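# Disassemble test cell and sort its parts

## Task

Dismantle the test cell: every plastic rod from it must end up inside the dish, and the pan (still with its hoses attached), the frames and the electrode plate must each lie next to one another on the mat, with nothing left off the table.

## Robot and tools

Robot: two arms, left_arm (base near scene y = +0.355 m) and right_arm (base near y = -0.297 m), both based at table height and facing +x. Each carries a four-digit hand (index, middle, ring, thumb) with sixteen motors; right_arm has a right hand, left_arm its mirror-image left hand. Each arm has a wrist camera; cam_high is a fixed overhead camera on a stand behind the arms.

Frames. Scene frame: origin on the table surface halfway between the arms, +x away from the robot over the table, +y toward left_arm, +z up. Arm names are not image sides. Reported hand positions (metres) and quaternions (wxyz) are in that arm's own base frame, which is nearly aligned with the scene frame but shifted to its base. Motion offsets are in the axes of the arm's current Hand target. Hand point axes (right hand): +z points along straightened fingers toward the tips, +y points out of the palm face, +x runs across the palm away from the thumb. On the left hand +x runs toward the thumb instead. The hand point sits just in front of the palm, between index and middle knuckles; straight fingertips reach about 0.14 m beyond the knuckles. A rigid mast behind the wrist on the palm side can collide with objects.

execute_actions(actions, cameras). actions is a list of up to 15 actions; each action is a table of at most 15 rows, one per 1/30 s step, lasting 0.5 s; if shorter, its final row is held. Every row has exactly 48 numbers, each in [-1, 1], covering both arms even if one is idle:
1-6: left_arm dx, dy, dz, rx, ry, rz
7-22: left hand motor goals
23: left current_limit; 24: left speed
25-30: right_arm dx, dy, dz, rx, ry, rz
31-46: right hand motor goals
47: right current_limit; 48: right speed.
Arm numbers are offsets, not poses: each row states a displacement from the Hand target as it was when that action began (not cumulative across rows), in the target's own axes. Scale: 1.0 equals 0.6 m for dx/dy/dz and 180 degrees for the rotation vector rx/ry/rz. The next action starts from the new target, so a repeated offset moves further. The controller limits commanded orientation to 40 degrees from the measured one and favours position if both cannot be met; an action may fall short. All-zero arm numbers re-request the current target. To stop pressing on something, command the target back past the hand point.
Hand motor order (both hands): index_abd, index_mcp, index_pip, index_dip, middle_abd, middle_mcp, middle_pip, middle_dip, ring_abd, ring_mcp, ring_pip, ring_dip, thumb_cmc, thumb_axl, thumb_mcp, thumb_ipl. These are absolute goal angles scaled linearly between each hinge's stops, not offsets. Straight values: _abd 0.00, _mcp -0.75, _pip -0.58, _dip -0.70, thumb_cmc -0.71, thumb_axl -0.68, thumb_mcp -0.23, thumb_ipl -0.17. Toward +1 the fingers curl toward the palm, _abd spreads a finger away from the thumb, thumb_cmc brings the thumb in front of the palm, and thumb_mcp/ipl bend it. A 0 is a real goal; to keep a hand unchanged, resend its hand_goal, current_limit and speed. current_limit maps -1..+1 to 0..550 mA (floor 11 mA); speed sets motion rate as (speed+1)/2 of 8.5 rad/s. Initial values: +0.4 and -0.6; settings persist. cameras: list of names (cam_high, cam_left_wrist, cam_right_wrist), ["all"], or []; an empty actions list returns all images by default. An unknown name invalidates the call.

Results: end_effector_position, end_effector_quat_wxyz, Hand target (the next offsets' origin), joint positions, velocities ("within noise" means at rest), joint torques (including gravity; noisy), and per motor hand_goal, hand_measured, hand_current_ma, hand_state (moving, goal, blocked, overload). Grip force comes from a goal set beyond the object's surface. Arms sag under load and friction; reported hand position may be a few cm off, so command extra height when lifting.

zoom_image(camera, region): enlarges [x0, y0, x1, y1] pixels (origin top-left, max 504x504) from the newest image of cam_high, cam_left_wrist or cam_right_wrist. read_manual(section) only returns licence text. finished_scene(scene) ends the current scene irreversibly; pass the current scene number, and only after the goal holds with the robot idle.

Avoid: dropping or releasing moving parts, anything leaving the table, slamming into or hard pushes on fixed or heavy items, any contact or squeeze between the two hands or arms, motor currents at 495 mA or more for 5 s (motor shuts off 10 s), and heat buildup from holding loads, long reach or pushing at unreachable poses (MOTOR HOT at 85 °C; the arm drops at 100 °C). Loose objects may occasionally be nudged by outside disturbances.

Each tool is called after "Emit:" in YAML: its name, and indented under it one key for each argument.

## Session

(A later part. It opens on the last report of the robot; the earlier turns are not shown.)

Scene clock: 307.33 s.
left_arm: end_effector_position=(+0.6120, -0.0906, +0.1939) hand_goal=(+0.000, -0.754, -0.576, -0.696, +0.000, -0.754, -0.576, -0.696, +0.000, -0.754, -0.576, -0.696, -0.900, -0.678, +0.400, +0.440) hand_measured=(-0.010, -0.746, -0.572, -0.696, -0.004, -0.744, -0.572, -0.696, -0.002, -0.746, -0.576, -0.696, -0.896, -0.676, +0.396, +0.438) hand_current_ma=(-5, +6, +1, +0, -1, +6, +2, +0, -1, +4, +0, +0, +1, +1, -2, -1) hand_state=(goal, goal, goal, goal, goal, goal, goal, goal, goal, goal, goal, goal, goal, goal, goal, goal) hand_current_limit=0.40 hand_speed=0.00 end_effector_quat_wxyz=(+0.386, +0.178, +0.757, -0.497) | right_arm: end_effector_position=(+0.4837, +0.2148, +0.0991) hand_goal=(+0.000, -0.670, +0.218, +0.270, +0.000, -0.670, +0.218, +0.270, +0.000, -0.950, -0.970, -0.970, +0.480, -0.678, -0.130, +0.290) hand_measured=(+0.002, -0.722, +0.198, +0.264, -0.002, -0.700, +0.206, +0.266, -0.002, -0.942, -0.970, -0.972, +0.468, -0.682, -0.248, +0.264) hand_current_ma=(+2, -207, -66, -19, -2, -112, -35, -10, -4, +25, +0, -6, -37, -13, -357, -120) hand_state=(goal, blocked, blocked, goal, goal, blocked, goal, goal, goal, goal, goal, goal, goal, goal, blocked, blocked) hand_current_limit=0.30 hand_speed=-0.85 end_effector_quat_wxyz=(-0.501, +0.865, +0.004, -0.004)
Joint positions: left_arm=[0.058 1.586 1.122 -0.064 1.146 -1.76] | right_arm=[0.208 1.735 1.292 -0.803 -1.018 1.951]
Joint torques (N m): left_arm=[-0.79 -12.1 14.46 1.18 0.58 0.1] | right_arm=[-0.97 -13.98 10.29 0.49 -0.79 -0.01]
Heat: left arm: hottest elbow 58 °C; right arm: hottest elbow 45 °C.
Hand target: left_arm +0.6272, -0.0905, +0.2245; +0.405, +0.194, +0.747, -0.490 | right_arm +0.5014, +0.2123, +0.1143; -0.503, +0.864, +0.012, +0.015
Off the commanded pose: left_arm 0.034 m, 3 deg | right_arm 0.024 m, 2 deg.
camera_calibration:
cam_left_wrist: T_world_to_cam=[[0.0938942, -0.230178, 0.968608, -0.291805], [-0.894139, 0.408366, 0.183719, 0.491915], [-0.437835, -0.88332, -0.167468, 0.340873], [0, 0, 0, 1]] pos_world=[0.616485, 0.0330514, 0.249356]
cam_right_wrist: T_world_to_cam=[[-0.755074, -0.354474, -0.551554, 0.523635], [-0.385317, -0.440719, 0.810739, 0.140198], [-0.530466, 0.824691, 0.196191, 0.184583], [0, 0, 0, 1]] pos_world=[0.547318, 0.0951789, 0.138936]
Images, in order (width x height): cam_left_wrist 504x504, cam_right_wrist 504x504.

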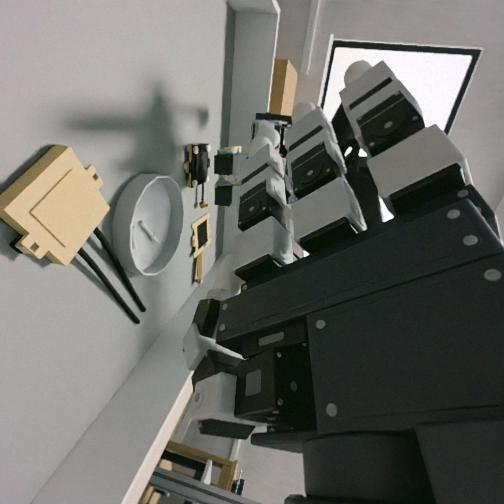

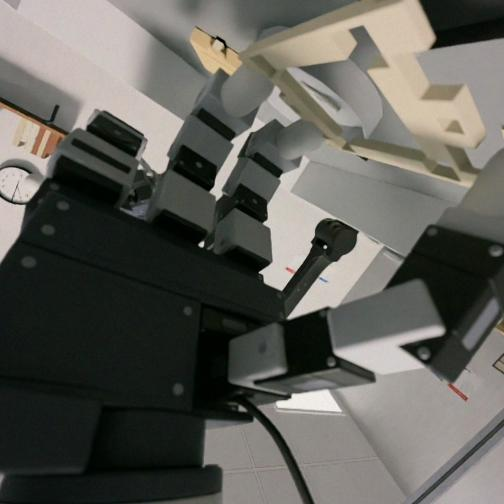

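Emit:
execute_actions:
  actions:
    - [[-0.01,0.1,-0.13,0,0,0,0,-0.754,-0.576,-0.696,0,-0.754,-0.576,-0.696,0,-0.754,-0.576,-0.696,-0.9,-0.678,0.4,0.44,0.4,0,0,0,0,0,0,0,0,-0.67,0.2175,0.27,0,-0.67,0.2175,0.27,0,-0.95,-0.97,-0.97,0.48,-0.677,-0.13,0.29,0.3,-0.85]]
    - [[0,0,0,0,0,0,0,-0.754,-0.576,-0.696,0,-0.754,-0.576,-0.696,0,-0.754,-0.576,-0.696,-0.9,-0.678,0.4,0.44,0.4,0,0.0639,-0.0058,-0.0033,0,0,0,0,-0.67,0.2175,0.27,0,-0.67,0.2175,0.27,0,-0.95,-0.97,-0.97,0.48,-0.677,-0.13,0.29,0.3,-0.85]]
    - [[0,0,0,0,0,0,0,-0.754,-0.576,-0.696,0,-0.754,-0.576,-0.696,0,-0.754,-0.576,-0.696,-0.9,-0.678,0.4,0.44,0.4,0,0.0639,-0.0058,-0.0033,0,0,0,0,-0.67,0.2175,0.27,0,-0.67,0.2175,0.27,0,-0.95,-0.97,-0.97,0.48,-0.677,-0.13,0.29,0.3,-0.85]]
    - [[0,0,0,0,0,0,0,-0.754,-0.576,-0.696,0,-0.754,-0.576,-0.696,0,-0.754,-0.576,-0.696,-0.9,-0.678,0.4,0.44,0.4,0,0.0639,-0.0058,-0.0033,0,0,0,0,-0.67,0.2175,0.27,0,-0.67,0.2175,0.27,0,-0.95,-0.97,-0.97,0.48,-0.677,-0.13,0.29,0.3,-0.85]]
  cameras: ["all"]

Scene clock: 311.43 s.
left_arm: end_effector_position=(+0.6233, +0.0030, +0.2057) hand_goal=(+0.000, -0.754, -0.576, -0.696, +0.000, -0.754, -0.576, -0.696, +0.000, -0.754, -0.576, -0.696, -0.900, -0.678, +0.400, +0.440) hand_measured=(-0.010, -0.746, -0.572, -0.696, -0.004, -0.744, -0.572, -0.696, -0.002, -0.746, -0.576, -0.696, -0.896, -0.676, +0.396, +0.438) hand_current_ma=(-5, +6, +1, +0, -1, +6, +2, +0, -1, +5, +0, +0, +1, +1, -2, -1) hand_state=(goal, goal, goal, goal, goal, goal, goal, goal, goal, goal, goal, goal, goal, goal, goal, goal) hand_current_limit=0.40 hand_speed=0.00 end_effector_quat_wxyz=(+0.403, +0.189, +0.748, -0.492) | right_arm: end_effector_position=(+0.5993, +0.2143, +0.1325) hand_goal=(+0.000, -0.670, +0.218, +0.270, +0.000, -0.670, +0.218, +0.270, +0.000, -0.950, -0.970, -0.970, +0.480, -0.678, -0.130, +0.290) hand_measured=(+0.002, -0.722, +0.198, +0.262, -0.002, -0.698, +0.206, +0.266, -0.002, -0.942, -0.970, -0.972, +0.466, -0.682, -0.248, +0.264) hand_current_ma=(+2, -206, -67, -19, -2, -105, -35, -10, -4, +25, +0, -6, -45, -14, -357, -121) hand_state=(goal, blocked, blocked, goal, goal, blocked, goal, goal, goal, goal, goal, goal, goal, goal, blocked, blocked) hand_current_limit=0.30 hand_speed=-0.85 end_effector_quat_wxyz=(-0.502, +0.865, +0.007, +0.009)
Joint positions: left_arm=[0.237 1.638 1.246 -0.377 1.292 -1.458] | right_arm=[0.17 1.977 1.744 -1.033 -1.024 1.896]
Joint torques (N m): left_arm=[-0.73 -9.82 14.3 0.83 0.83 0.1] | right_arm=[-0.79 -15.33 11.38 0.46 -1.02 -0.05]
Heat: left arm: hottest elbow 59 °C; right arm: hottest elbow 46 °C.
Hand target: left_arm +0.6397, +0.0063, +0.2098; +0.406, +0.194, +0.747, -0.490 | right_arm +0.6159, +0.2128, +0.1307; -0.503, +0.864, +0.012, +0.015
Off the commanded pose: left_arm 0.017 m, 1 deg | right_arm 0.017 m, 1 deg.
camera_calibration:
cam_left_wrist: T_world_to_cam=[[0.0507593, -0.231942, 0.971404, -0.256486], [-0.901913, 0.40709, 0.144329, 0.474455], [-0.428925, -0.883448, -0.188528, 0.429213], [0, 0, 0, 1]] pos_world=[0.625036, 0.126552, 0.261593]
cam_right_wrist: T_world_to_cam=[[-0.742828, -0.346928, -0.57258, 0.622961], [-0.410882, -0.438992, 0.799038, 0.174088], [-0.528566, 0.828811, 0.183549, 0.23935], [0, 0, 0, 1]] pos_world=[0.660795, 0.0941696, 0.17366]

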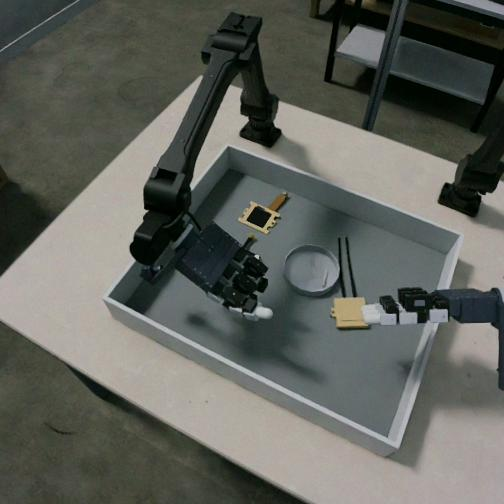

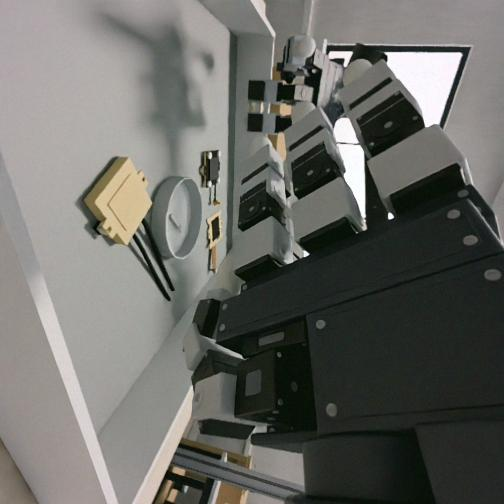

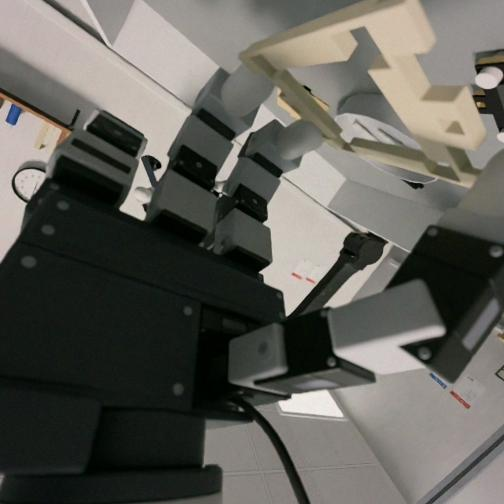

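Emit:
execute_actions:
  actions:
    - [[0,0,0,0,0,0,0,-0.754,-0.576,-0.696,0,-0.754,-0.576,-0.696,0,-0.754,-0.576,-0.696,-0.9,-0.678,0.4,0.44,0.4,0,-0.0294,0.0804,0.0464,-0.0021,-0.0059,0.0101,0,-0.67,0.2175,0.27,0,-0.67,0.2175,0.27,0,-0.95,-0.97,-0.97,0.48,-0.677,-0.13,0.29,0.3,-0.85]]
    - [[0,0,0,0,0,0,0,-0.754,-0.576,-0.696,0,-0.754,-0.576,-0.696,0,-0.754,-0.576,-0.696,-0.9,-0.678,0.4,0.44,0.4,0,0,0.065,0.0375,0,0,0,0,-0.67,0.2175,0.27,0,-0.67,0.2175,0.27,0,-0.95,-0.97,-0.97,0.48,-0.677,-0.13,0.29,0.3,-0.85]]
  cameras: ["all"]

Emit:
zoom_image:
  camera: "cam_high"
  region: [120, 200, 320, 360]

Emit:
zoom_image:
  camera: "cam_left_wrist"
  region: [170, 50, 310, 190]

Scene clock: 313.33 s.
left_arm: end_effector_position=(+0.6233, +0.0030, +0.2057) hand_goal=(+0.000, -0.754, -0.576, -0.696, +0.000, -0.754, -0.576, -0.696, +0.000, -0.754, -0.576, -0.696, -0.900, -0.678, +0.400, +0.440) hand_measured=(-0.010, -0.746, -0.572, -0.696, -0.004, -0.744, -0.572, -0.696, -0.002, -0.746, -0.576, -0.696, -0.896, -0.676, +0.396, +0.438) hand_current_ma=(-5, +6, +1, +0, -1, +6, +2, +0, -1, +5, +0, +0, +1, +1, -2, -1) hand_state=(goal, goal, goal, goal, goal, goal, goal, goal, goal, goal, goal, goal, goal, goal, goal, goal) hand_current_limit=0.40 hand_speed=0.00 end_effector_quat_wxyz=(+0.403, +0.189, +0.748, -0.492) | right_arm: end_effector_position=(+0.5996, +0.2144, +0.0465) hand_goal=(+0.000, -0.670, +0.218, +0.270, +0.000, -0.670, +0.218, +0.270, +0.000, -0.950, -0.970, -0.970, +0.480, -0.678, -0.130, +0.290) hand_measured=(+0.002, -0.722, +0.198, +0.262, -0.002, -0.698, +0.206, +0.266, -0.002, -0.942, -0.970, -0.972, +0.466, -0.682, -0.248, +0.264) hand_current_ma=(+2, -206, -67, -19, -2, -105, -35, -10, -4, +25, +0, -6, -45, -14, -358, -121) hand_state=(goal, blocked, blocked, goal, goal, blocked, goal, goal, goal, goal, goal, goal, goal, goal, blocked, blocked) hand_current_limit=0.30 hand_speed=-0.85 end_effector_quat_wxyz=(-0.501, +0.865, +0.005, +0.004)
Joint positions: left_arm=[0.237 1.638 1.246 -0.377 1.292 -1.458] | right_arm=[0.17 2.059 1.641 -0.862 -1.025 1.893]
Joint torques (N m): left_arm=[-0.79 -9.88 14.27 0.8 0.83 0.1] | right_arm=[-0.38 -16.15 7.17 1.16 -0.95 0.01]
Heat: left arm: hottest elbow 59 °C; right arm: hottest elbow 46 °C.
Hand target: left_arm +0.6397, +0.0063, +0.2098; +0.405, +0.194, +0.747, -0.490 | right_arm +0.6005, +0.2131, +0.0294; -0.500, +0.866, +0.003, -0.001
Off the commanded pose: left_arm 0.017 m, 1 deg | right_arm 0.017 m, 1 deg.
camera_calibration:
cam_left_wrist: T_world_to_cam=[[0.0507593, -0.231942, 0.971404, -0.256486], [-0.901913, 0.40709, 0.144329, 0.474455], [-0.428925, -0.883448, -0.188528, 0.429213], [0, 0, 0, 1]] pos_world=[0.625036, 0.126552, 0.261593]
cam_right_wrist: T_world_to_cam=[[-0.748233, -0.349386, -0.563983, 0.577344], [-0.401609, -0.438111, 0.80422, 0.23684], [-0.52807, 0.828244, 0.187492, 0.254884], [0, 0, 0, 1]] pos_world=[0.661702, 0.0943721, 0.0873523]

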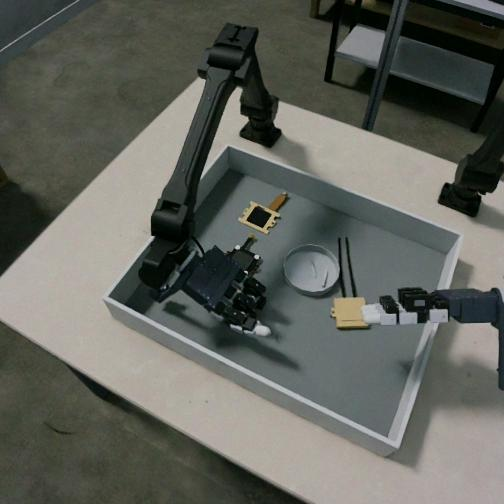

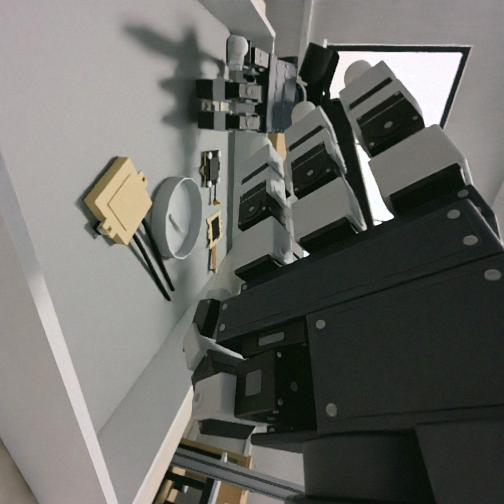

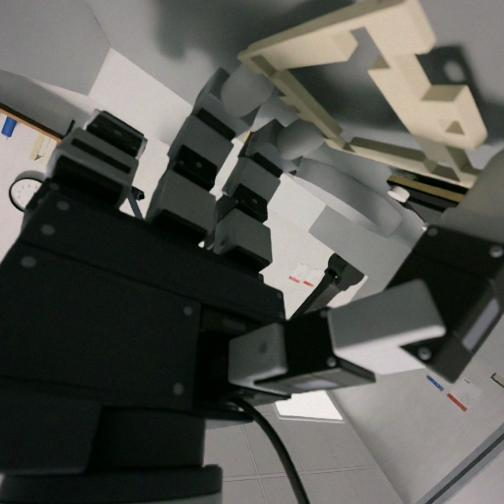

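Scaled by 2.520 from the camera's 504x504 image, which has a finer 720x720 frame.

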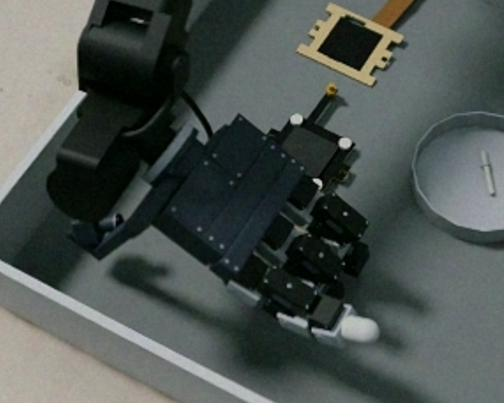

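Scaled by 3.600 from the camera's 504x504 image, which has a finer 720x720 frame.

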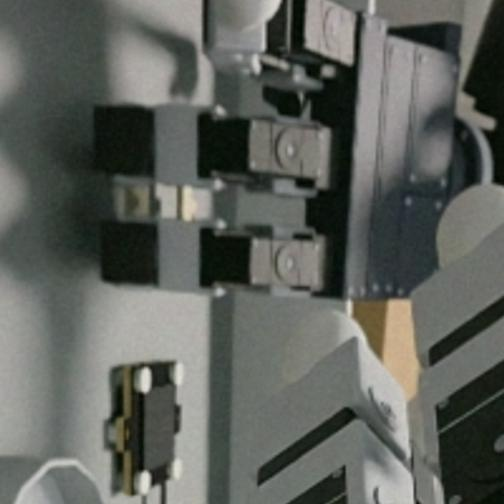

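Emit:
execute_actions:
  actions:
    - [[0,0,0,0,0,0,0,-0.754,-0.576,-0.696,0,-0.754,-0.576,-0.696,0,-0.754,-0.576,-0.696,-0.9,-0.678,0.4,0.44,0.4,0,0,0.0144,0.0083,0,0,0,0,-0.67,0.2175,0.27,0,-0.67,0.2175,0.27,0,-0.95,-0.97,-0.97,0.48,-0.677,-0.13,0.29,0.3,-0.85]]
  cameras: ["cam_right_wrist"]

Scene clock: 314.23 s.
left_arm: end_effector_position=(+0.6233, +0.0030, +0.2057) hand_goal=(+0.000, -0.754, -0.576, -0.696, +0.000, -0.754, -0.576, -0.696, +0.000, -0.754, -0.576, -0.696, -0.900, -0.678, +0.400, +0.440) hand_measured=(-0.010, -0.746, -0.572, -0.696, -0.004, -0.744, -0.572, -0.696, -0.002, -0.746, -0.576, -0.696, -0.896, -0.676, +0.396, +0.438) hand_current_ma=(-5, +6, +1, +0, -1, +6, +2, +0, -1, +5, +0, +0, +1, +1, -2, -1) hand_state=(goal, goal, goal, goal, goal, goal, goal, goal, goal, goal, goal, goal, goal, goal, goal, goal) hand_current_limit=0.40 hand_speed=0.00 end_effector_quat_wxyz=(+0.403, +0.189, +0.748, -0.492) | right_arm: end_effector_position=(+0.6042, +0.2152, +0.0470) hand_goal=(+0.000, -0.670, +0.218, +0.270, +0.000, -0.670, +0.218, +0.270, +0.000, -0.950, -0.970, -0.970, +0.480, -0.678, -0.130, +0.290) hand_measured=(+0.002, -0.722, +0.198, +0.262, -0.002, -0.698, +0.206, +0.266, -0.002, -0.942, -0.970, -0.972, +0.466, -0.682, -0.248, +0.264) hand_current_ma=(+2, -206, -67, -19, -2, -105, -35, -10, -4, +25, +0, -6, -45, -14, -357, -121) hand_state=(goal, blocked, blocked, goal, goal, blocked, goal, goal, goal, goal, goal, goal, goal, goal, blocked, blocked) hand_current_limit=0.30 hand_speed=-0.85 end_effector_quat_wxyz=(-0.503, +0.864, +0.010, +0.013)
Joint positions: left_arm=[0.237 1.638 1.246 -0.377 1.292 -1.458] | right_arm=[0.17 2.059 1.641 -0.841 -1.025 1.893]
Joint torques (N m): left_arm=[-0.73 -9.82 14.28 0.81 0.83 0.11] | right_arm=[-0.44 -15.56 6.49 1.18 -0.94 0.01]
Heat: left arm: hottest elbow 59 °C; right arm: hottest elbow 46 °C.
Hand target: left_arm +0.6397, +0.0063, +0.2098; +0.405, +0.194, +0.747, -0.490 | right_arm +0.6005, +0.2131, +0.0194; -0.500, +0.866, +0.003, -0.001
Off the commanded pose: left_arm 0.017 m, 1 deg | right_arm 0.028 m, 2 deg.
camera_calibration:
cam_right_wrist: T_world_to_cam=[[-0.736859, -0.347428, -0.579942, 0.574735], [-0.417497, -0.44086, 0.794568, 0.249339], [-0.531728, 0.827609, 0.179802, 0.259339], [0, 0, 0, 1]] pos_world=[0.665495, 0.0949708, 0.0885666]
Images, in order (width x height): cam_right_wrist 504x504.

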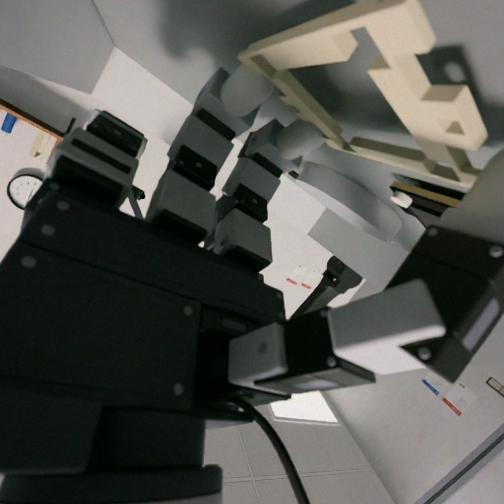

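Emit:
execute_actions:
  actions:
    - [[0,0,0,0,0,0,0,-0.754,-0.576,-0.696,0,-0.754,-0.576,-0.696,0,-0.754,-0.576,-0.696,-0.9,-0.678,0.4,0.44,0.4,0,-0.003,0.0087,0.005,0,0,0,0,-0.67,0.2175,0.27,0,-0.67,0.2175,0.27,0,-0.95,-0.97,-0.97,0.48,-0.677,-0.13,0.29,0.3,-0.85]]

Scene clock: 315.23 s.
left_arm: end_effector_position=(+0.6233, +0.0030, +0.2057) hand_goal=(+0.000, -0.754, -0.576, -0.696, +0.000, -0.754, -0.576, -0.696, +0.000, -0.754, -0.576, -0.696, -0.900, -0.678, +0.400, +0.440) hand_measured=(-0.010, -0.746, -0.572, -0.696, -0.004, -0.744, -0.572, -0.696, -0.002, -0.746, -0.576, -0.696, -0.896, -0.676, +0.396, +0.438) hand_current_ma=(-5, +6, +1, +0, -1, +6, +2, +0, -1, +5, +0, +0, +1, +1, -2, -1) hand_state=(goal, goal, goal, goal, goal, goal, goal, goal, goal, goal, goal, goal, goal, goal, goal, goal) hand_current_limit=0.40 hand_speed=0.00 end_effector_quat_wxyz=(+0.403, +0.189, +0.748, -0.492) | right_arm: end_effector_position=(+0.6024, +0.2148, +0.0414) hand_goal=(+0.000, -0.670, +0.218, +0.270, +0.000, -0.670, +0.218, +0.270, +0.000, -0.950, -0.970, -0.970, +0.480, -0.678, -0.130, +0.290) hand_measured=(+0.002, -0.722, +0.198, +0.262, -0.002, -0.698, +0.206, +0.266, -0.002, -0.942, -0.970, -0.972, +0.464, -0.682, -0.248, +0.264) hand_current_ma=(+2, -204, -67, -19, -2, -102, -35, -10, -4, +25, +0, -6, -47, -15, -357, -121) hand_state=(goal, blocked, blocked, goal, goal, blocked, goal, goal, goal, goal, goal, goal, goal, goal, blocked, blocked) hand_current_limit=0.30 hand_speed=-0.85 end_effector_quat_wxyz=(-0.503, +0.864, +0.010, +0.013)
Joint positions: left_arm=[0.237 1.638 1.246 -0.377 1.292 -1.458] | right_arm=[0.17 2.061 1.628 -0.827 -1.025 1.893]
Joint torques (N m): left_arm=[-0.79 -9.82 14.28 0.83 0.83 0.1] | right_arm=[-0.32 -15.44 6.49 1.24 -0.93 0.02]
Heat: left arm: hottest elbow 59 °C; right arm: hottest elbow 46 °C.
Hand target: left_arm +0.6397, +0.0063, +0.2098; +0.405, +0.194, +0.747, -0.490 | right_arm +0.5987, +0.2130, +0.0134; -0.500, +0.866, +0.003, -0.001
Off the commanded pose: left_arm 0.017 m, 1 deg | right_arm 0.028 m, 2 deg.

Emit:
execute_actions:
  actions:
    - [[0,0,0,0,0,0,0,-0.754,-0.576,-0.696,0,-0.754,-0.576,-0.696,0,-0.754,-0.576,-0.696,-0.9,-0.678,0.4,0.44,0.4,0,-0.003,0.0065,0.0038,0,0,0,0,-0.67,0.2175,0.27,0,-0.67,0.2175,0.27,0,-0.95,-0.97,-0.97,0.48,-0.677,-0.13,0.29,0.3,-0.85]]
  cameras: ["cam_right_wrist","cam_left_wrist"]

Emit:
zoom_image:
  camera: "cam_right_wrist"
  region: [140, 0, 504, 260]

Scene clock: 316.23 s.
left_arm: end_effector_position=(+0.6233, +0.0030, +0.2057) hand_goal=(+0.000, -0.754, -0.576, -0.696, +0.000, -0.754, -0.576, -0.696, +0.000, -0.754, -0.576, -0.696, -0.900, -0.678, +0.400, +0.440) hand_measured=(-0.010, -0.746, -0.572, -0.696, -0.004, -0.744, -0.572, -0.696, -0.002, -0.746, -0.576, -0.696, -0.896, -0.676, +0.396, +0.438) hand_current_ma=(-5, +6, +1, +0, -1, +6, +2, +0, -1, +5, +0, +0, +1, +1, -2, -1) hand_state=(goal, goal, goal, goal, goal, goal, goal, goal, goal, goal, goal, goal, goal, goal, goal, goal) hand_current_limit=0.40 hand_speed=0.00 end_effector_quat_wxyz=(+0.403, +0.189, +0.748, -0.492) | right_arm: end_effector_position=(+0.6027, +0.2151, +0.0408) hand_goal=(+0.000, -0.670, +0.218, +0.270, +0.000, -0.670, +0.218, +0.270, +0.000, -0.950, -0.970, -0.970, +0.480, -0.678, -0.130, +0.290) hand_measured=(+0.002, -0.720, +0.198, +0.262, -0.002, -0.696, +0.206, +0.266, -0.002, -0.942, -0.970, -0.972, +0.462, -0.684, -0.248, +0.264) hand_current_ma=(+2, -199, -67, -19, -2, -90, -35, -10, -4, +25, +0, -6, -58, -17, -357, -123) hand_state=(goal, blocked, blocked, goal, goal, blocked, goal, goal, goal, goal, goal, goal, goal, goal, blocked, blocked) hand_current_limit=0.30 hand_speed=-0.85 end_effector_quat_wxyz=(-0.503, +0.864, +0.010, +0.014)
Joint positions: left_arm=[0.237 1.638 1.246 -0.377 1.292 -1.458] | right_arm=[0.17 2.061 1.625 -0.819 -1.026 1.896]
Joint torques (N m): left_arm=[-0.79 -9.88 14.3 0.81 0.83 0.11] | right_arm=[-0.32 -15.38 5.86 1.43 -0.88 -0.01]
Heat: left arm: hottest elbow 60 °C; right arm: hottest elbow 45 °C.
Hand target: left_arm +0.6397, +0.0063, +0.2098; +0.405, +0.194, +0.747, -0.490 | right_arm +0.5968, +0.2131, +0.0088; -0.500, +0.866, +0.003, -0.001
Off the commanded pose: left_arm 0.017 m, 1 deg | right_arm 0.032 m, 2 deg.
camera_calibration:
cam_left_wrist: T_world_to_cam=[[0.0507593, -0.231942, 0.971404, -0.256486], [-0.901913, 0.40709, 0.144329, 0.474455], [-0.428925, -0.883448, -0.188528, 0.429213], [0, 0, 0, 1]] pos_world=[0.625036, 0.126552, 0.261593]
cam_right_wrist: T_world_to_cam=[[-0.736326, -0.34544, -0.581804, 0.569327], [-0.419336, -0.441847, 0.79305, 0.254987], [-0.53102, 0.827914, 0.180488, 0.259042], [0, 0, 0, 1]] pos_world=[0.663692, 0.0948689, 0.0822651]
Images, in order (width x height): cam_left_wrist 504x504, cam_right_wrist 504x504.

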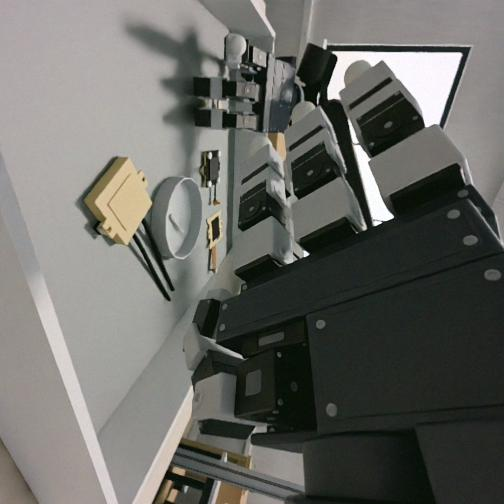

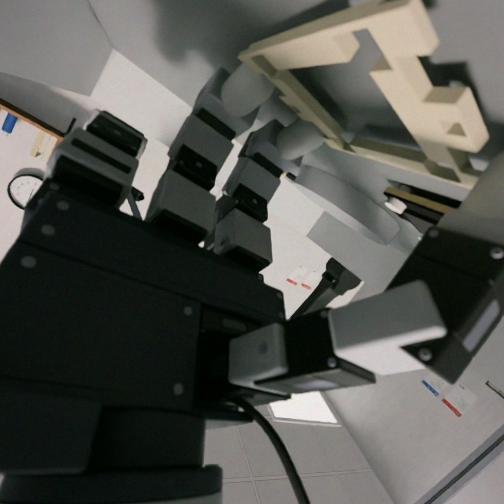

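Scaled by 1.385 from the camera's 504x504 image, which has a finer 720x720 frame.

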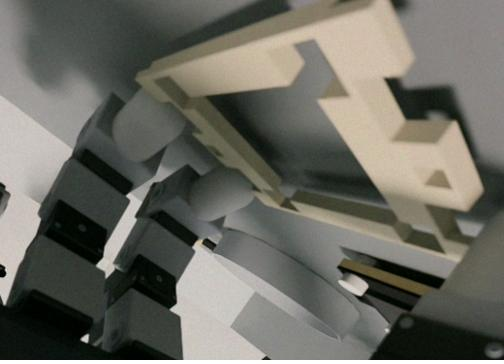

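Emit:
execute_actions:
  actions:
    - [[0,0,0,0,0,0,0,-0.754,-0.576,-0.696,0,-0.754,-0.576,-0.696,0,-0.754,-0.576,-0.696,-0.9,-0.678,0.4,0.44,0.4,0,0.005,-0.0289,-0.0167,0,0,0,0,-0.7,0.2175,0.27,0,-0.69,0.2175,0.27,0,-0.95,-0.97,-0.97,0.48,-0.677,-0.22,0.29,0.3,-0.93]]
    - [[0,0,0,0,0,0,0,-0.754,-0.576,-0.696,0,-0.754,-0.576,-0.696,0,-0.754,-0.576,-0.696,-0.9,-0.678,0.4,0.44,0.4,0,0,0,0,0,0,0,0,-0.76,0.2175,0.27,0,-0.76,0.2175,0.27,0,-0.95,-0.97,-0.97,0.48,-0.677,-0.27,0.29,0.3,-0.93]]
    - [[0,0,0,0,0,0,0,-0.754,-0.576,-0.696,0,-0.754,-0.576,-0.696,0,-0.754,-0.576,-0.696,-0.9,-0.678,0.4,0.44,0.4,0,0,0,0,0,0,0,0,-0.83,0.2175,0.27,0,-0.83,0.2175,0.27,0,-0.95,-0.97,-0.97,0.48,-0.677,-0.32,0.29,0.3,-0.9]]
    - [[0,0,0,0,0,0,0,-0.754,-0.576,-0.696,0,-0.754,-0.576,-0.696,0,-0.754,-0.576,-0.696,-0.9,-0.678,0.4,0.44,0.4,0,0,0,0,0,0,0,0,-0.88,0.2175,0.27,0,-0.88,0.2175,0.27,0,-0.95,-0.97,-0.97,0.48,-0.677,-0.35,0.29,0.3,-0.85]]
  cameras: ["cam_left_wrist","cam_right_wrist"]

Emit:
zoom_image:
  camera: "cam_right_wrist"
  region: [140, 0, 504, 260]

Scene clock: 319.03 s.
left_arm: end_effector_position=(+0.6233, +0.0030, +0.2057) hand_goal=(+0.000, -0.754, -0.576, -0.696, +0.000, -0.754, -0.576, -0.696, +0.000, -0.754, -0.576, -0.696, -0.900, -0.678, +0.400, +0.440) hand_measured=(-0.010, -0.746, -0.572, -0.696, -0.004, -0.744, -0.572, -0.696, -0.002, -0.746, -0.576, -0.696, -0.896, -0.676, +0.396, +0.438) hand_current_ma=(-5, +6, +1, +0, -1, +6, +2, +0, -1, +5, +0, +0, +1, +1, -2, -1) hand_state=(goal, goal, goal, goal, goal, goal, goal, goal, goal, goal, goal, goal, goal, goal, goal, goal) hand_current_limit=0.40 hand_speed=0.00 end_effector_quat_wxyz=(+0.403, +0.189, +0.748, -0.492) | right_arm: end_effector_position=(+0.5985, +0.2145, +0.0405) hand_goal=(+0.000, -0.880, +0.218, +0.270, +0.000, -0.880, +0.218, +0.270, +0.000, -0.950, -0.970, -0.970, +0.480, -0.678, -0.350, +0.290) hand_measured=(+0.002, -0.862, +0.216, +0.266, -0.002, -0.862, +0.216, +0.266, -0.002, -0.942, -0.970, -0.972, +0.484, -0.678, -0.344, +0.292) hand_current_ma=(+3, +58, -5, -9, -2, +63, -4, -8, -4, +25, +0, -6, +13, -2, +20, +6) hand_state=(goal, goal, goal, goal, goal, goal, goal, goal, goal, goal, goal, goal, goal, goal, goal, goal) hand_current_limit=0.30 hand_speed=-0.85 end_effector_quat_wxyz=(-0.502, +0.865, +0.006, +0.006)
Joint positions: left_arm=[0.237 1.638 1.246 -0.377 1.292 -1.458] | right_arm=[0.17 2.061 1.625 -0.838 -1.027 1.896]
Joint torques (N m): left_arm=[-0.73 -9.82 14.28 0.81 0.83 0.11] | right_arm=[-0.44 -16.38 8.09 0.47 -0.86 -0.02]
Heat: left arm: hottest elbow 60 °C; right arm: hottest elbow 45 °C.
Hand target: left_arm +0.6397, +0.0063, +0.2098; +0.405, +0.194, +0.747, -0.490 | right_arm +0.5998, +0.2130, +0.0288; -0.500, +0.866, +0.003, -0.001
Off the commanded pose: left_arm 0.017 m, 1 deg | right_arm 0.012 m, 1 deg.
camera_calibration:
cam_left_wrist: T_world_to_cam=[[0.0507593, -0.231942, 0.971404, -0.256486], [-0.901913, 0.40709, 0.144329, 0.474455], [-0.428925, -0.883448, -0.188528, 0.429213], [0, 0, 0, 1]] pos_world=[0.625036, 0.126552, 0.261593]
cam_right_wrist: T_world_to_cam=[[-0.746635, -0.347007, -0.567559, 0.571807], [-0.404797, -0.440042, 0.801562, 0.243767], [-0.527898, 0.82822, 0.188083, 0.255148], [0, 0, 0, 1]] pos_world=[0.660299, 0.0943701, 0.081151]
Images, in order (width x height): cam_left_wrist 504x504, cam_right_wrist 504x504.

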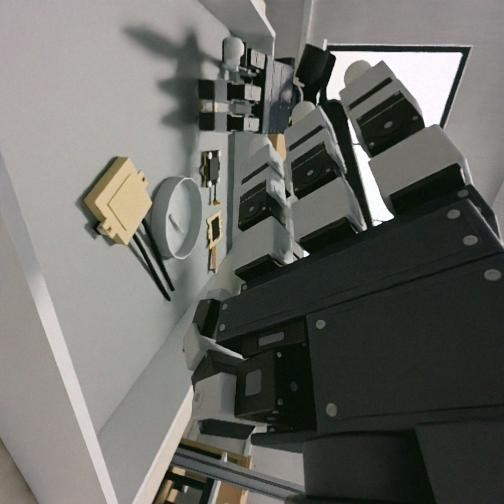

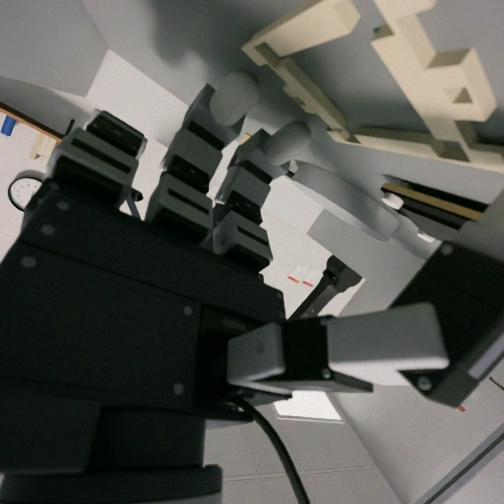

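Scaled by 1.385 from the camera's 504x504 image, which has a finer 720x720 frame.

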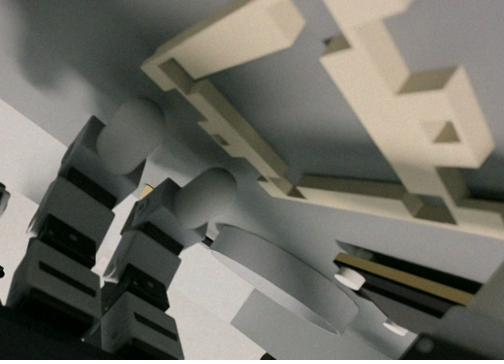

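Emit:
execute_actions:
  actions:
    - [[0,0,0,0,0,0,0,-0.754,-0.576,-0.696,0,-0.754,-0.576,-0.696,0,-0.754,-0.576,-0.696,-0.9,-0.678,0.4,0.44,0.4,0,0.02,-0.05,-0.0289,0.0021,0.0059,-0.0101,0,-0.9,0.2175,0.27,0,-0.9,0.2175,0.27,0,-0.95,-0.97,-0.97,0.48,-0.677,-0.36,0.29,0.3,-0.7]]
    - [[0,0,0,0,0,0,0,-0.754,-0.576,-0.696,0,-0.754,-0.576,-0.696,0,-0.754,-0.576,-0.696,-0.9,-0.678,0.4,0.44,0.4,0,0.0018,-0.0724,-0.0412,0,0,0,0,-0.9,0.2175,0.27,0,-0.9,0.2175,0.27,0,-0.95,-0.97,-0.97,0.48,-0.677,-0.36,0.29,0.3,-0.7]]
    - [[0,0,0,0,0,0,0,-0.754,-0.576,-0.696,0,-0.754,-0.576,-0.696,0,-0.754,-0.576,-0.696,-0.9,-0.678,0.4,0.44,0.4,0,0.0018,-0.0724,-0.0412,0,0,0,0,-0.9,0.2175,0.27,0,-0.9,0.2175,0.27,0,-0.95,-0.97,-0.97,0.48,-0.677,-0.36,0.29,0.3,-0.7]]
    - [[0,0,0,0,0,0,0,-0.754,-0.576,-0.696,0,-0.754,-0.576,-0.696,0,-0.754,-0.576,-0.696,-0.9,-0.678,0.4,0.44,0.4,0,-0.1,-0.0724,-0.0412,0,0,0,0,-0.9,0.2175,0.27,0,-0.9,0.2175,0.27,0,-0.95,-0.97,-0.97,0.48,-0.677,-0.36,0.29,0.3,-0.7]]
  cameras: ["all"]

Emit:
zoom_image:
  camera: "cam_high"
  region: [160, 180, 400, 360]

Emit:
zoom_image:
  camera: "cam_left_wrist"
  region: [70, 60, 270, 310]

Scene clock: 322.07 s.
left_arm: end_effector_position=(+0.6233, +0.0030, +0.2057) hand_goal=(+0.000, -0.754, -0.576, -0.696, +0.000, -0.754, -0.576, -0.696, +0.000, -0.754, -0.576, -0.696, -0.900, -0.678, +0.400, +0.440) hand_measured=(-0.010, -0.746, -0.572, -0.696, -0.004, -0.744, -0.572, -0.696, -0.002, -0.746, -0.576, -0.696, -0.896, -0.676, +0.396, +0.438) hand_current_ma=(-5, +6, +1, +0, -1, +6, +2, +0, -1, +5, +0, +0, +1, +1, -2, -1) hand_state=(goal, goal, goal, goal, goal, goal, goal, goal, goal, goal, goal, goal, goal, goal, goal, goal) hand_current_limit=0.40 hand_speed=0.00 end_effector_quat_wxyz=(+0.403, +0.189, +0.748, -0.492) | right_arm: end_effector_position=(+0.5530, +0.2084, +0.2294) hand_goal=(+0.000, -0.900, +0.218, +0.270, +0.000, -0.900, +0.218, +0.270, +0.000, -0.950, -0.970, -0.970, +0.480, -0.678, -0.360, +0.290) hand_measured=(+0.002, -0.884, +0.216, +0.266, -0.002, -0.884, +0.216, +0.266, -0.002, -0.942, -0.970, -0.972, +0.484, -0.678, -0.354, +0.292) hand_current_ma=(+3, +51, -4, -9, -2, +55, -4, -7, -4, +25, +0, -6, +8, -2, +18, +6) hand_state=(goal, goal, goal, goal, goal, goal, goal, goal, goal, goal, goal, goal, goal, goal, goal, goal) hand_current_limit=0.30 hand_speed=-0.70 end_effector_quat_wxyz=(-0.507, +0.861, +0.024, +0.037)
Joint positions: left_arm=[0.237 1.638 1.246 -0.377 1.292 -1.458] | right_arm=[0.173 1.768 1.689 -1.118 -1.025 1.901]
Joint torques (N m): left_arm=[-0.79 -9.82 14.27 0.81 0.83 0.1] | right_arm=[0.44 -13.8 7.46 0.66 -0.73 0.17]
Heat: left arm: hottest elbow 60 °C; right arm: hottest elbow 45 °C.
Hand target: left_arm +0.6397, +0.0063, +0.2098; +0.405, +0.194, +0.747, -0.490 | right_arm +0.5484, +0.2128, +0.2113; -0.503, +0.864, +0.012, +0.015
Off the commanded pose: left_arm 0.017 m, 1 deg | right_arm 0.019 m, 3 deg.
camera_calibration:
cam_left_wrist: T_world_to_cam=[[0.0507593, -0.231942, 0.971404, -0.256486], [-0.901913, 0.40709, 0.144329, 0.474455], [-0.428925, -0.883448, -0.188528, 0.429213], [0, 0, 0, 1]] pos_world=[0.625036, 0.126552, 0.261593]
cam_right_wrist: T_world_to_cam=[[-0.704293, -0.340268, -0.623049, 0.63079], [-0.460496, -0.448976, 0.765744, 0.112028], [-0.540292, 0.82622, 0.159519, 0.214555], [0, 0, 0, 1]] pos_world=[0.611772, 0.0876658, 0.273003]

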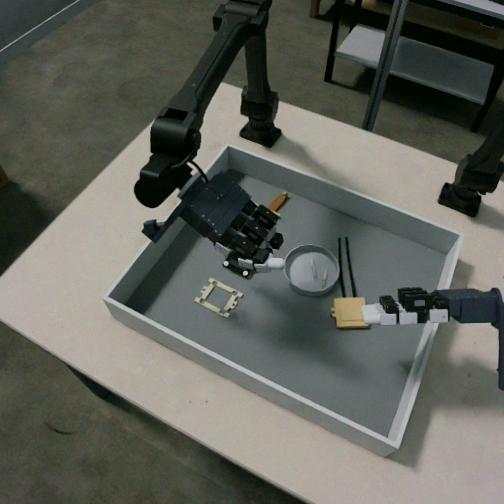

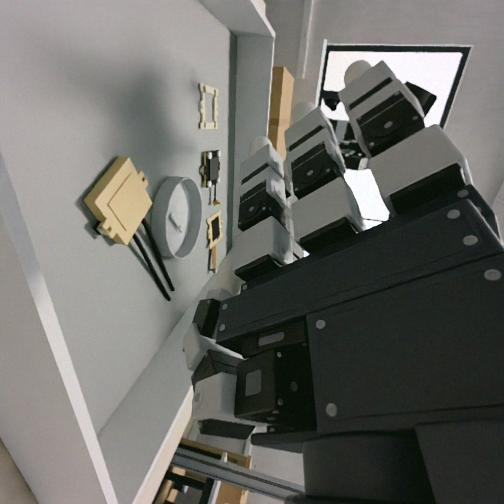

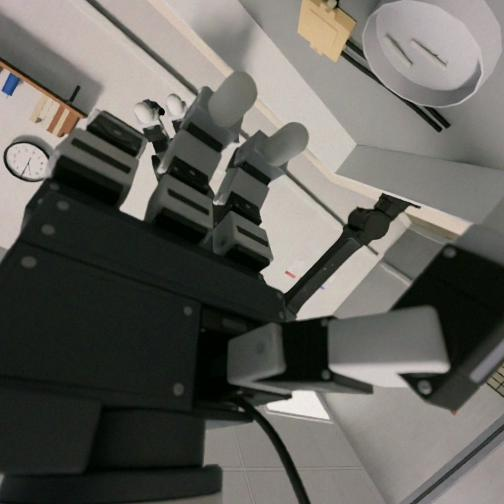

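Scaled by 2.100 from the camera's 504x504 image, which has a finer 720x720 frame.

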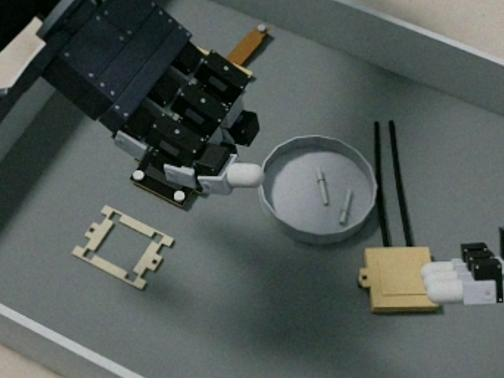

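Scaled by 2.016 from the camera's 504x504 image, which has a finer 720x720 frame.

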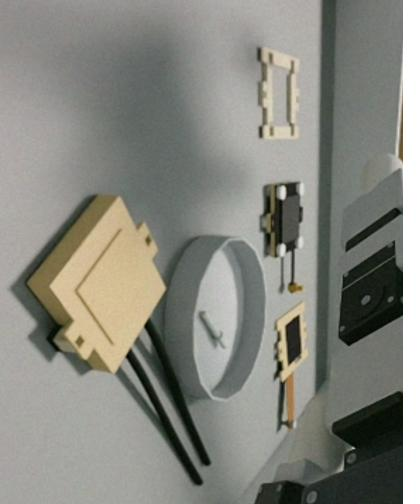

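Emit:
execute_actions:
  actions:
    - [[-0.01,0.1,-0.13,0,0,0,0,-0.754,-0.576,-0.696,0,-0.754,-0.576,-0.696,0,-0.754,-0.576,-0.696,-0.9,-0.678,0.4,0.44,0.4,0,-0.08,0.06,-0.15,0,0,0,0,-0.9,0.2175,0.27,0,-0.9,0.2175,0.27,0,-0.95,-0.97,-0.97,0.48,-0.677,-0.36,0.29,0.3,-0.7]]
    - [[0,0,0,0,0,0,0,-0.754,-0.576,-0.696,0,-0.754,-0.576,-0.696,0,-0.754,-0.576,-0.696,-0.9,-0.678,0.4,0.44,0.4,0,-0.08,0.06,-0.15,0,0,0,0,-0.9,0.2175,0.27,0,-0.9,0.2175,0.27,0,-0.95,-0.97,-0.97,0.48,-0.677,-0.36,0.29,0.3,-0.7]]
  cameras: ["all"]

Emit:
zoom_image:
  camera: "cam_high"
  region: [160, 160, 400, 360]

Scene clock: 324.27 s.
left_arm: end_effector_position=(+0.6376, +0.0957, +0.1952) hand_goal=(+0.000, -0.754, -0.576, -0.696, +0.000, -0.754, -0.576, -0.696, +0.000, -0.754, -0.576, -0.696, -0.900, -0.678, +0.400, +0.440) hand_measured=(-0.010, -0.746, -0.572, -0.696, -0.004, -0.744, -0.572, -0.696, -0.002, -0.746, -0.576, -0.696, -0.896, -0.676, +0.396, +0.438) hand_current_ma=(-5, +6, +1, +0, -1, +6, +2, +0, -1, +5, +0, +0, +1, +1, -2, -1) hand_state=(goal, goal, goal, goal, goal, goal, goal, goal, goal, goal, goal, goal, goal, goal, goal, goal) hand_current_limit=0.40 hand_speed=0.00 end_effector_quat_wxyz=(+0.410, +0.184, +0.746, -0.491) | right_arm: end_effector_position=(+0.4458, +0.0190, +0.2338) hand_goal=(+0.000, -0.900, +0.218, +0.270, +0.000, -0.900, +0.218, +0.270, +0.000, -0.950, -0.970, -0.970, +0.480, -0.678, -0.360, +0.290) hand_measured=(+0.002, -0.886, +0.216, +0.266, -0.002, -0.884, +0.216, +0.268, -0.002, -0.942, -0.970, -0.972, +0.482, -0.678, -0.356, +0.292) hand_current_ma=(+3, +47, -4, -9, -2, +50, -3, -7, -3, +26, +0, -6, +7, -2, +14, +6) hand_state=(goal, goal, goal, goal, goal, goal, goal, goal, goal, goal, goal, goal, goal, goal, goal, goal) hand_current_limit=0.30 hand_speed=-0.70 end_effector_quat_wxyz=(-0.500, +0.866, -0.004, +0.026)
Joint positions: left_arm=[0.392 1.8 1.482 -0.923 1.377 -0.968] | right_arm=[-0.192 1.608 1.504 -1.695 -1.032 1.259]
Joint torques (N m): left_arm=[-0.73 -11.52 13.75 0.13 0.95 0.1] | right_arm=[0.38 -10.75 8.98 -0.34 -0.78 -0.06]
Heat: left arm: hottest elbow 61 °C; right arm: hottest elbow 45 °C.
Hand target: left_arm +0.6520, +0.1029, +0.1948; +0.405, +0.194, +0.747, -0.490 | right_arm +0.4525, +0.0202, +0.2340; -0.503, +0.864, +0.012, +0.015
Off the commanded pose: left_arm 0.016 m, 1 deg | right_arm 0.007 m, 2 deg.
joint sent to its limit (right arm) — joint 4 (wrist pitch), lower limit. The joint targets still meet the commanded pose.
camera_calibration:
cam_left_wrist: T_world_to_cam=[[0.0465646, -0.224629, 0.973331, -0.223865], [-0.908791, 0.394937, 0.134622, 0.458647], [-0.414645, -0.890824, -0.185751, 0.506329], [0, 0, 0, 1]] pos_world=[0.637185, 0.219627, 0.250202]
cam_right_wrist: T_world_to_cam=[[-0.745209, -0.322246, -0.583798, 0.502341], [-0.440563, -0.419267, 0.7938, -0.0416314], [-0.500567, 0.848747, 0.170472, 0.291709], [0, 0, 0, 1]] pos_world=[0.502028, -0.103164, 0.276584]

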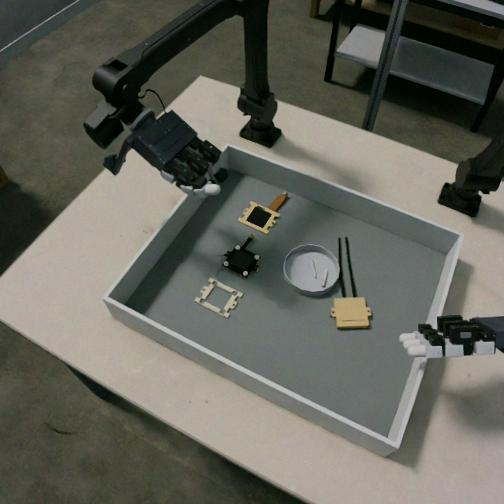

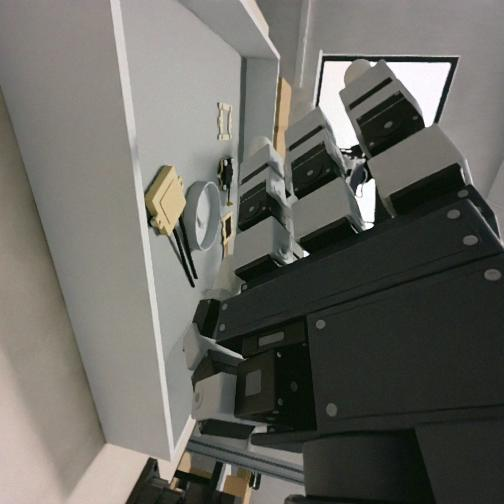

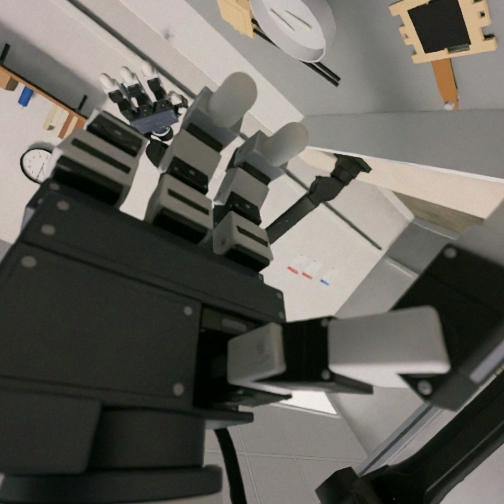

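Scaled by 2.100 from the camera's 504x504 image, which has a finer 720x720 frame.

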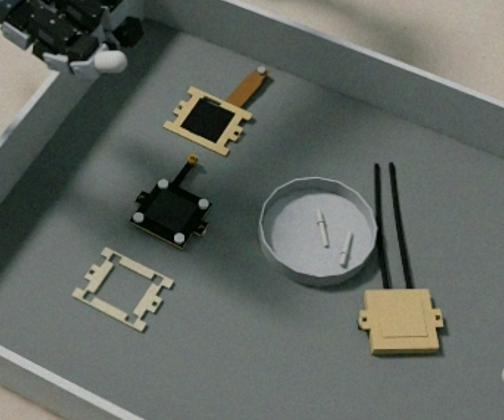

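Emit:
zoom_image:
  camera: "cam_high"
  region: [180, 180, 300, 330]

Emit:
zoom_image:
  camera: "cam_high"
  region: [270, 220, 390, 340]

Scaled by 3.360 from the camera's 504x504 image, which has a finer 720x720 frame.

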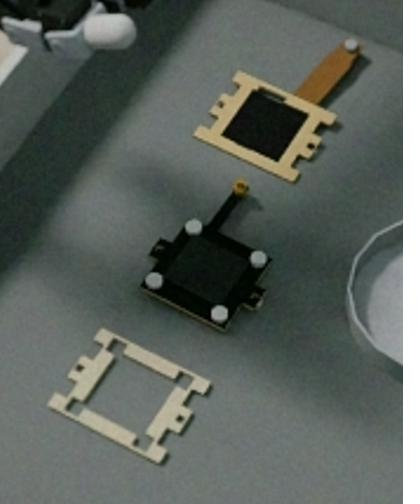

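Scaled by 4.200 from the camera's 504x504 image, which has a finer 720x720 frame.

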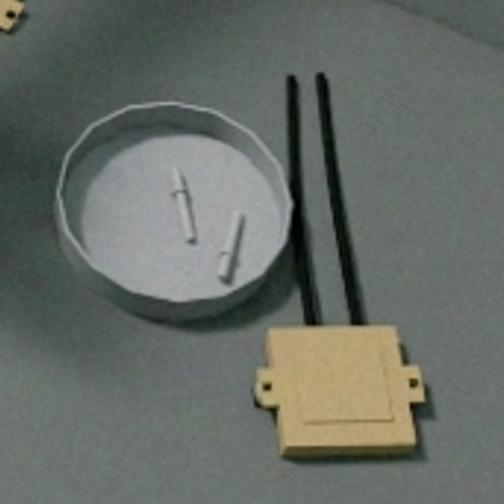

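Emit:
zoom_image:
  camera: "cam_right_wrist"
  region: [200, 0, 360, 100]

Emit:
zoom_image:
  camera: "cam_left_wrist"
  region: [140, 150, 240, 300]

Scaled by 3.150 from the camera's 504x504 image, which has a finer 720x720 frame.

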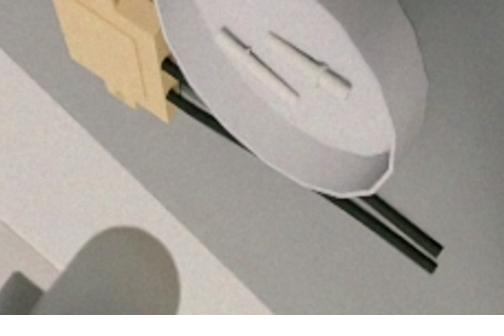

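Scaled by 3.360 from the camera's 504x504 image, which has a finer 720x720 frame.

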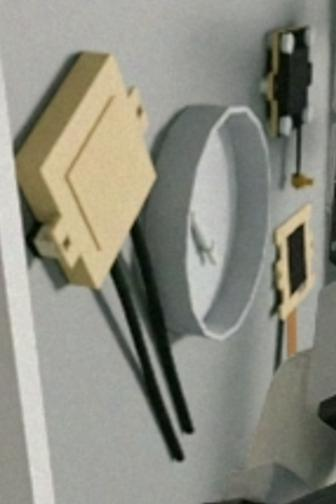

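Emit:
finished_scene:
  scene: 2

The scene is finished: the task was done.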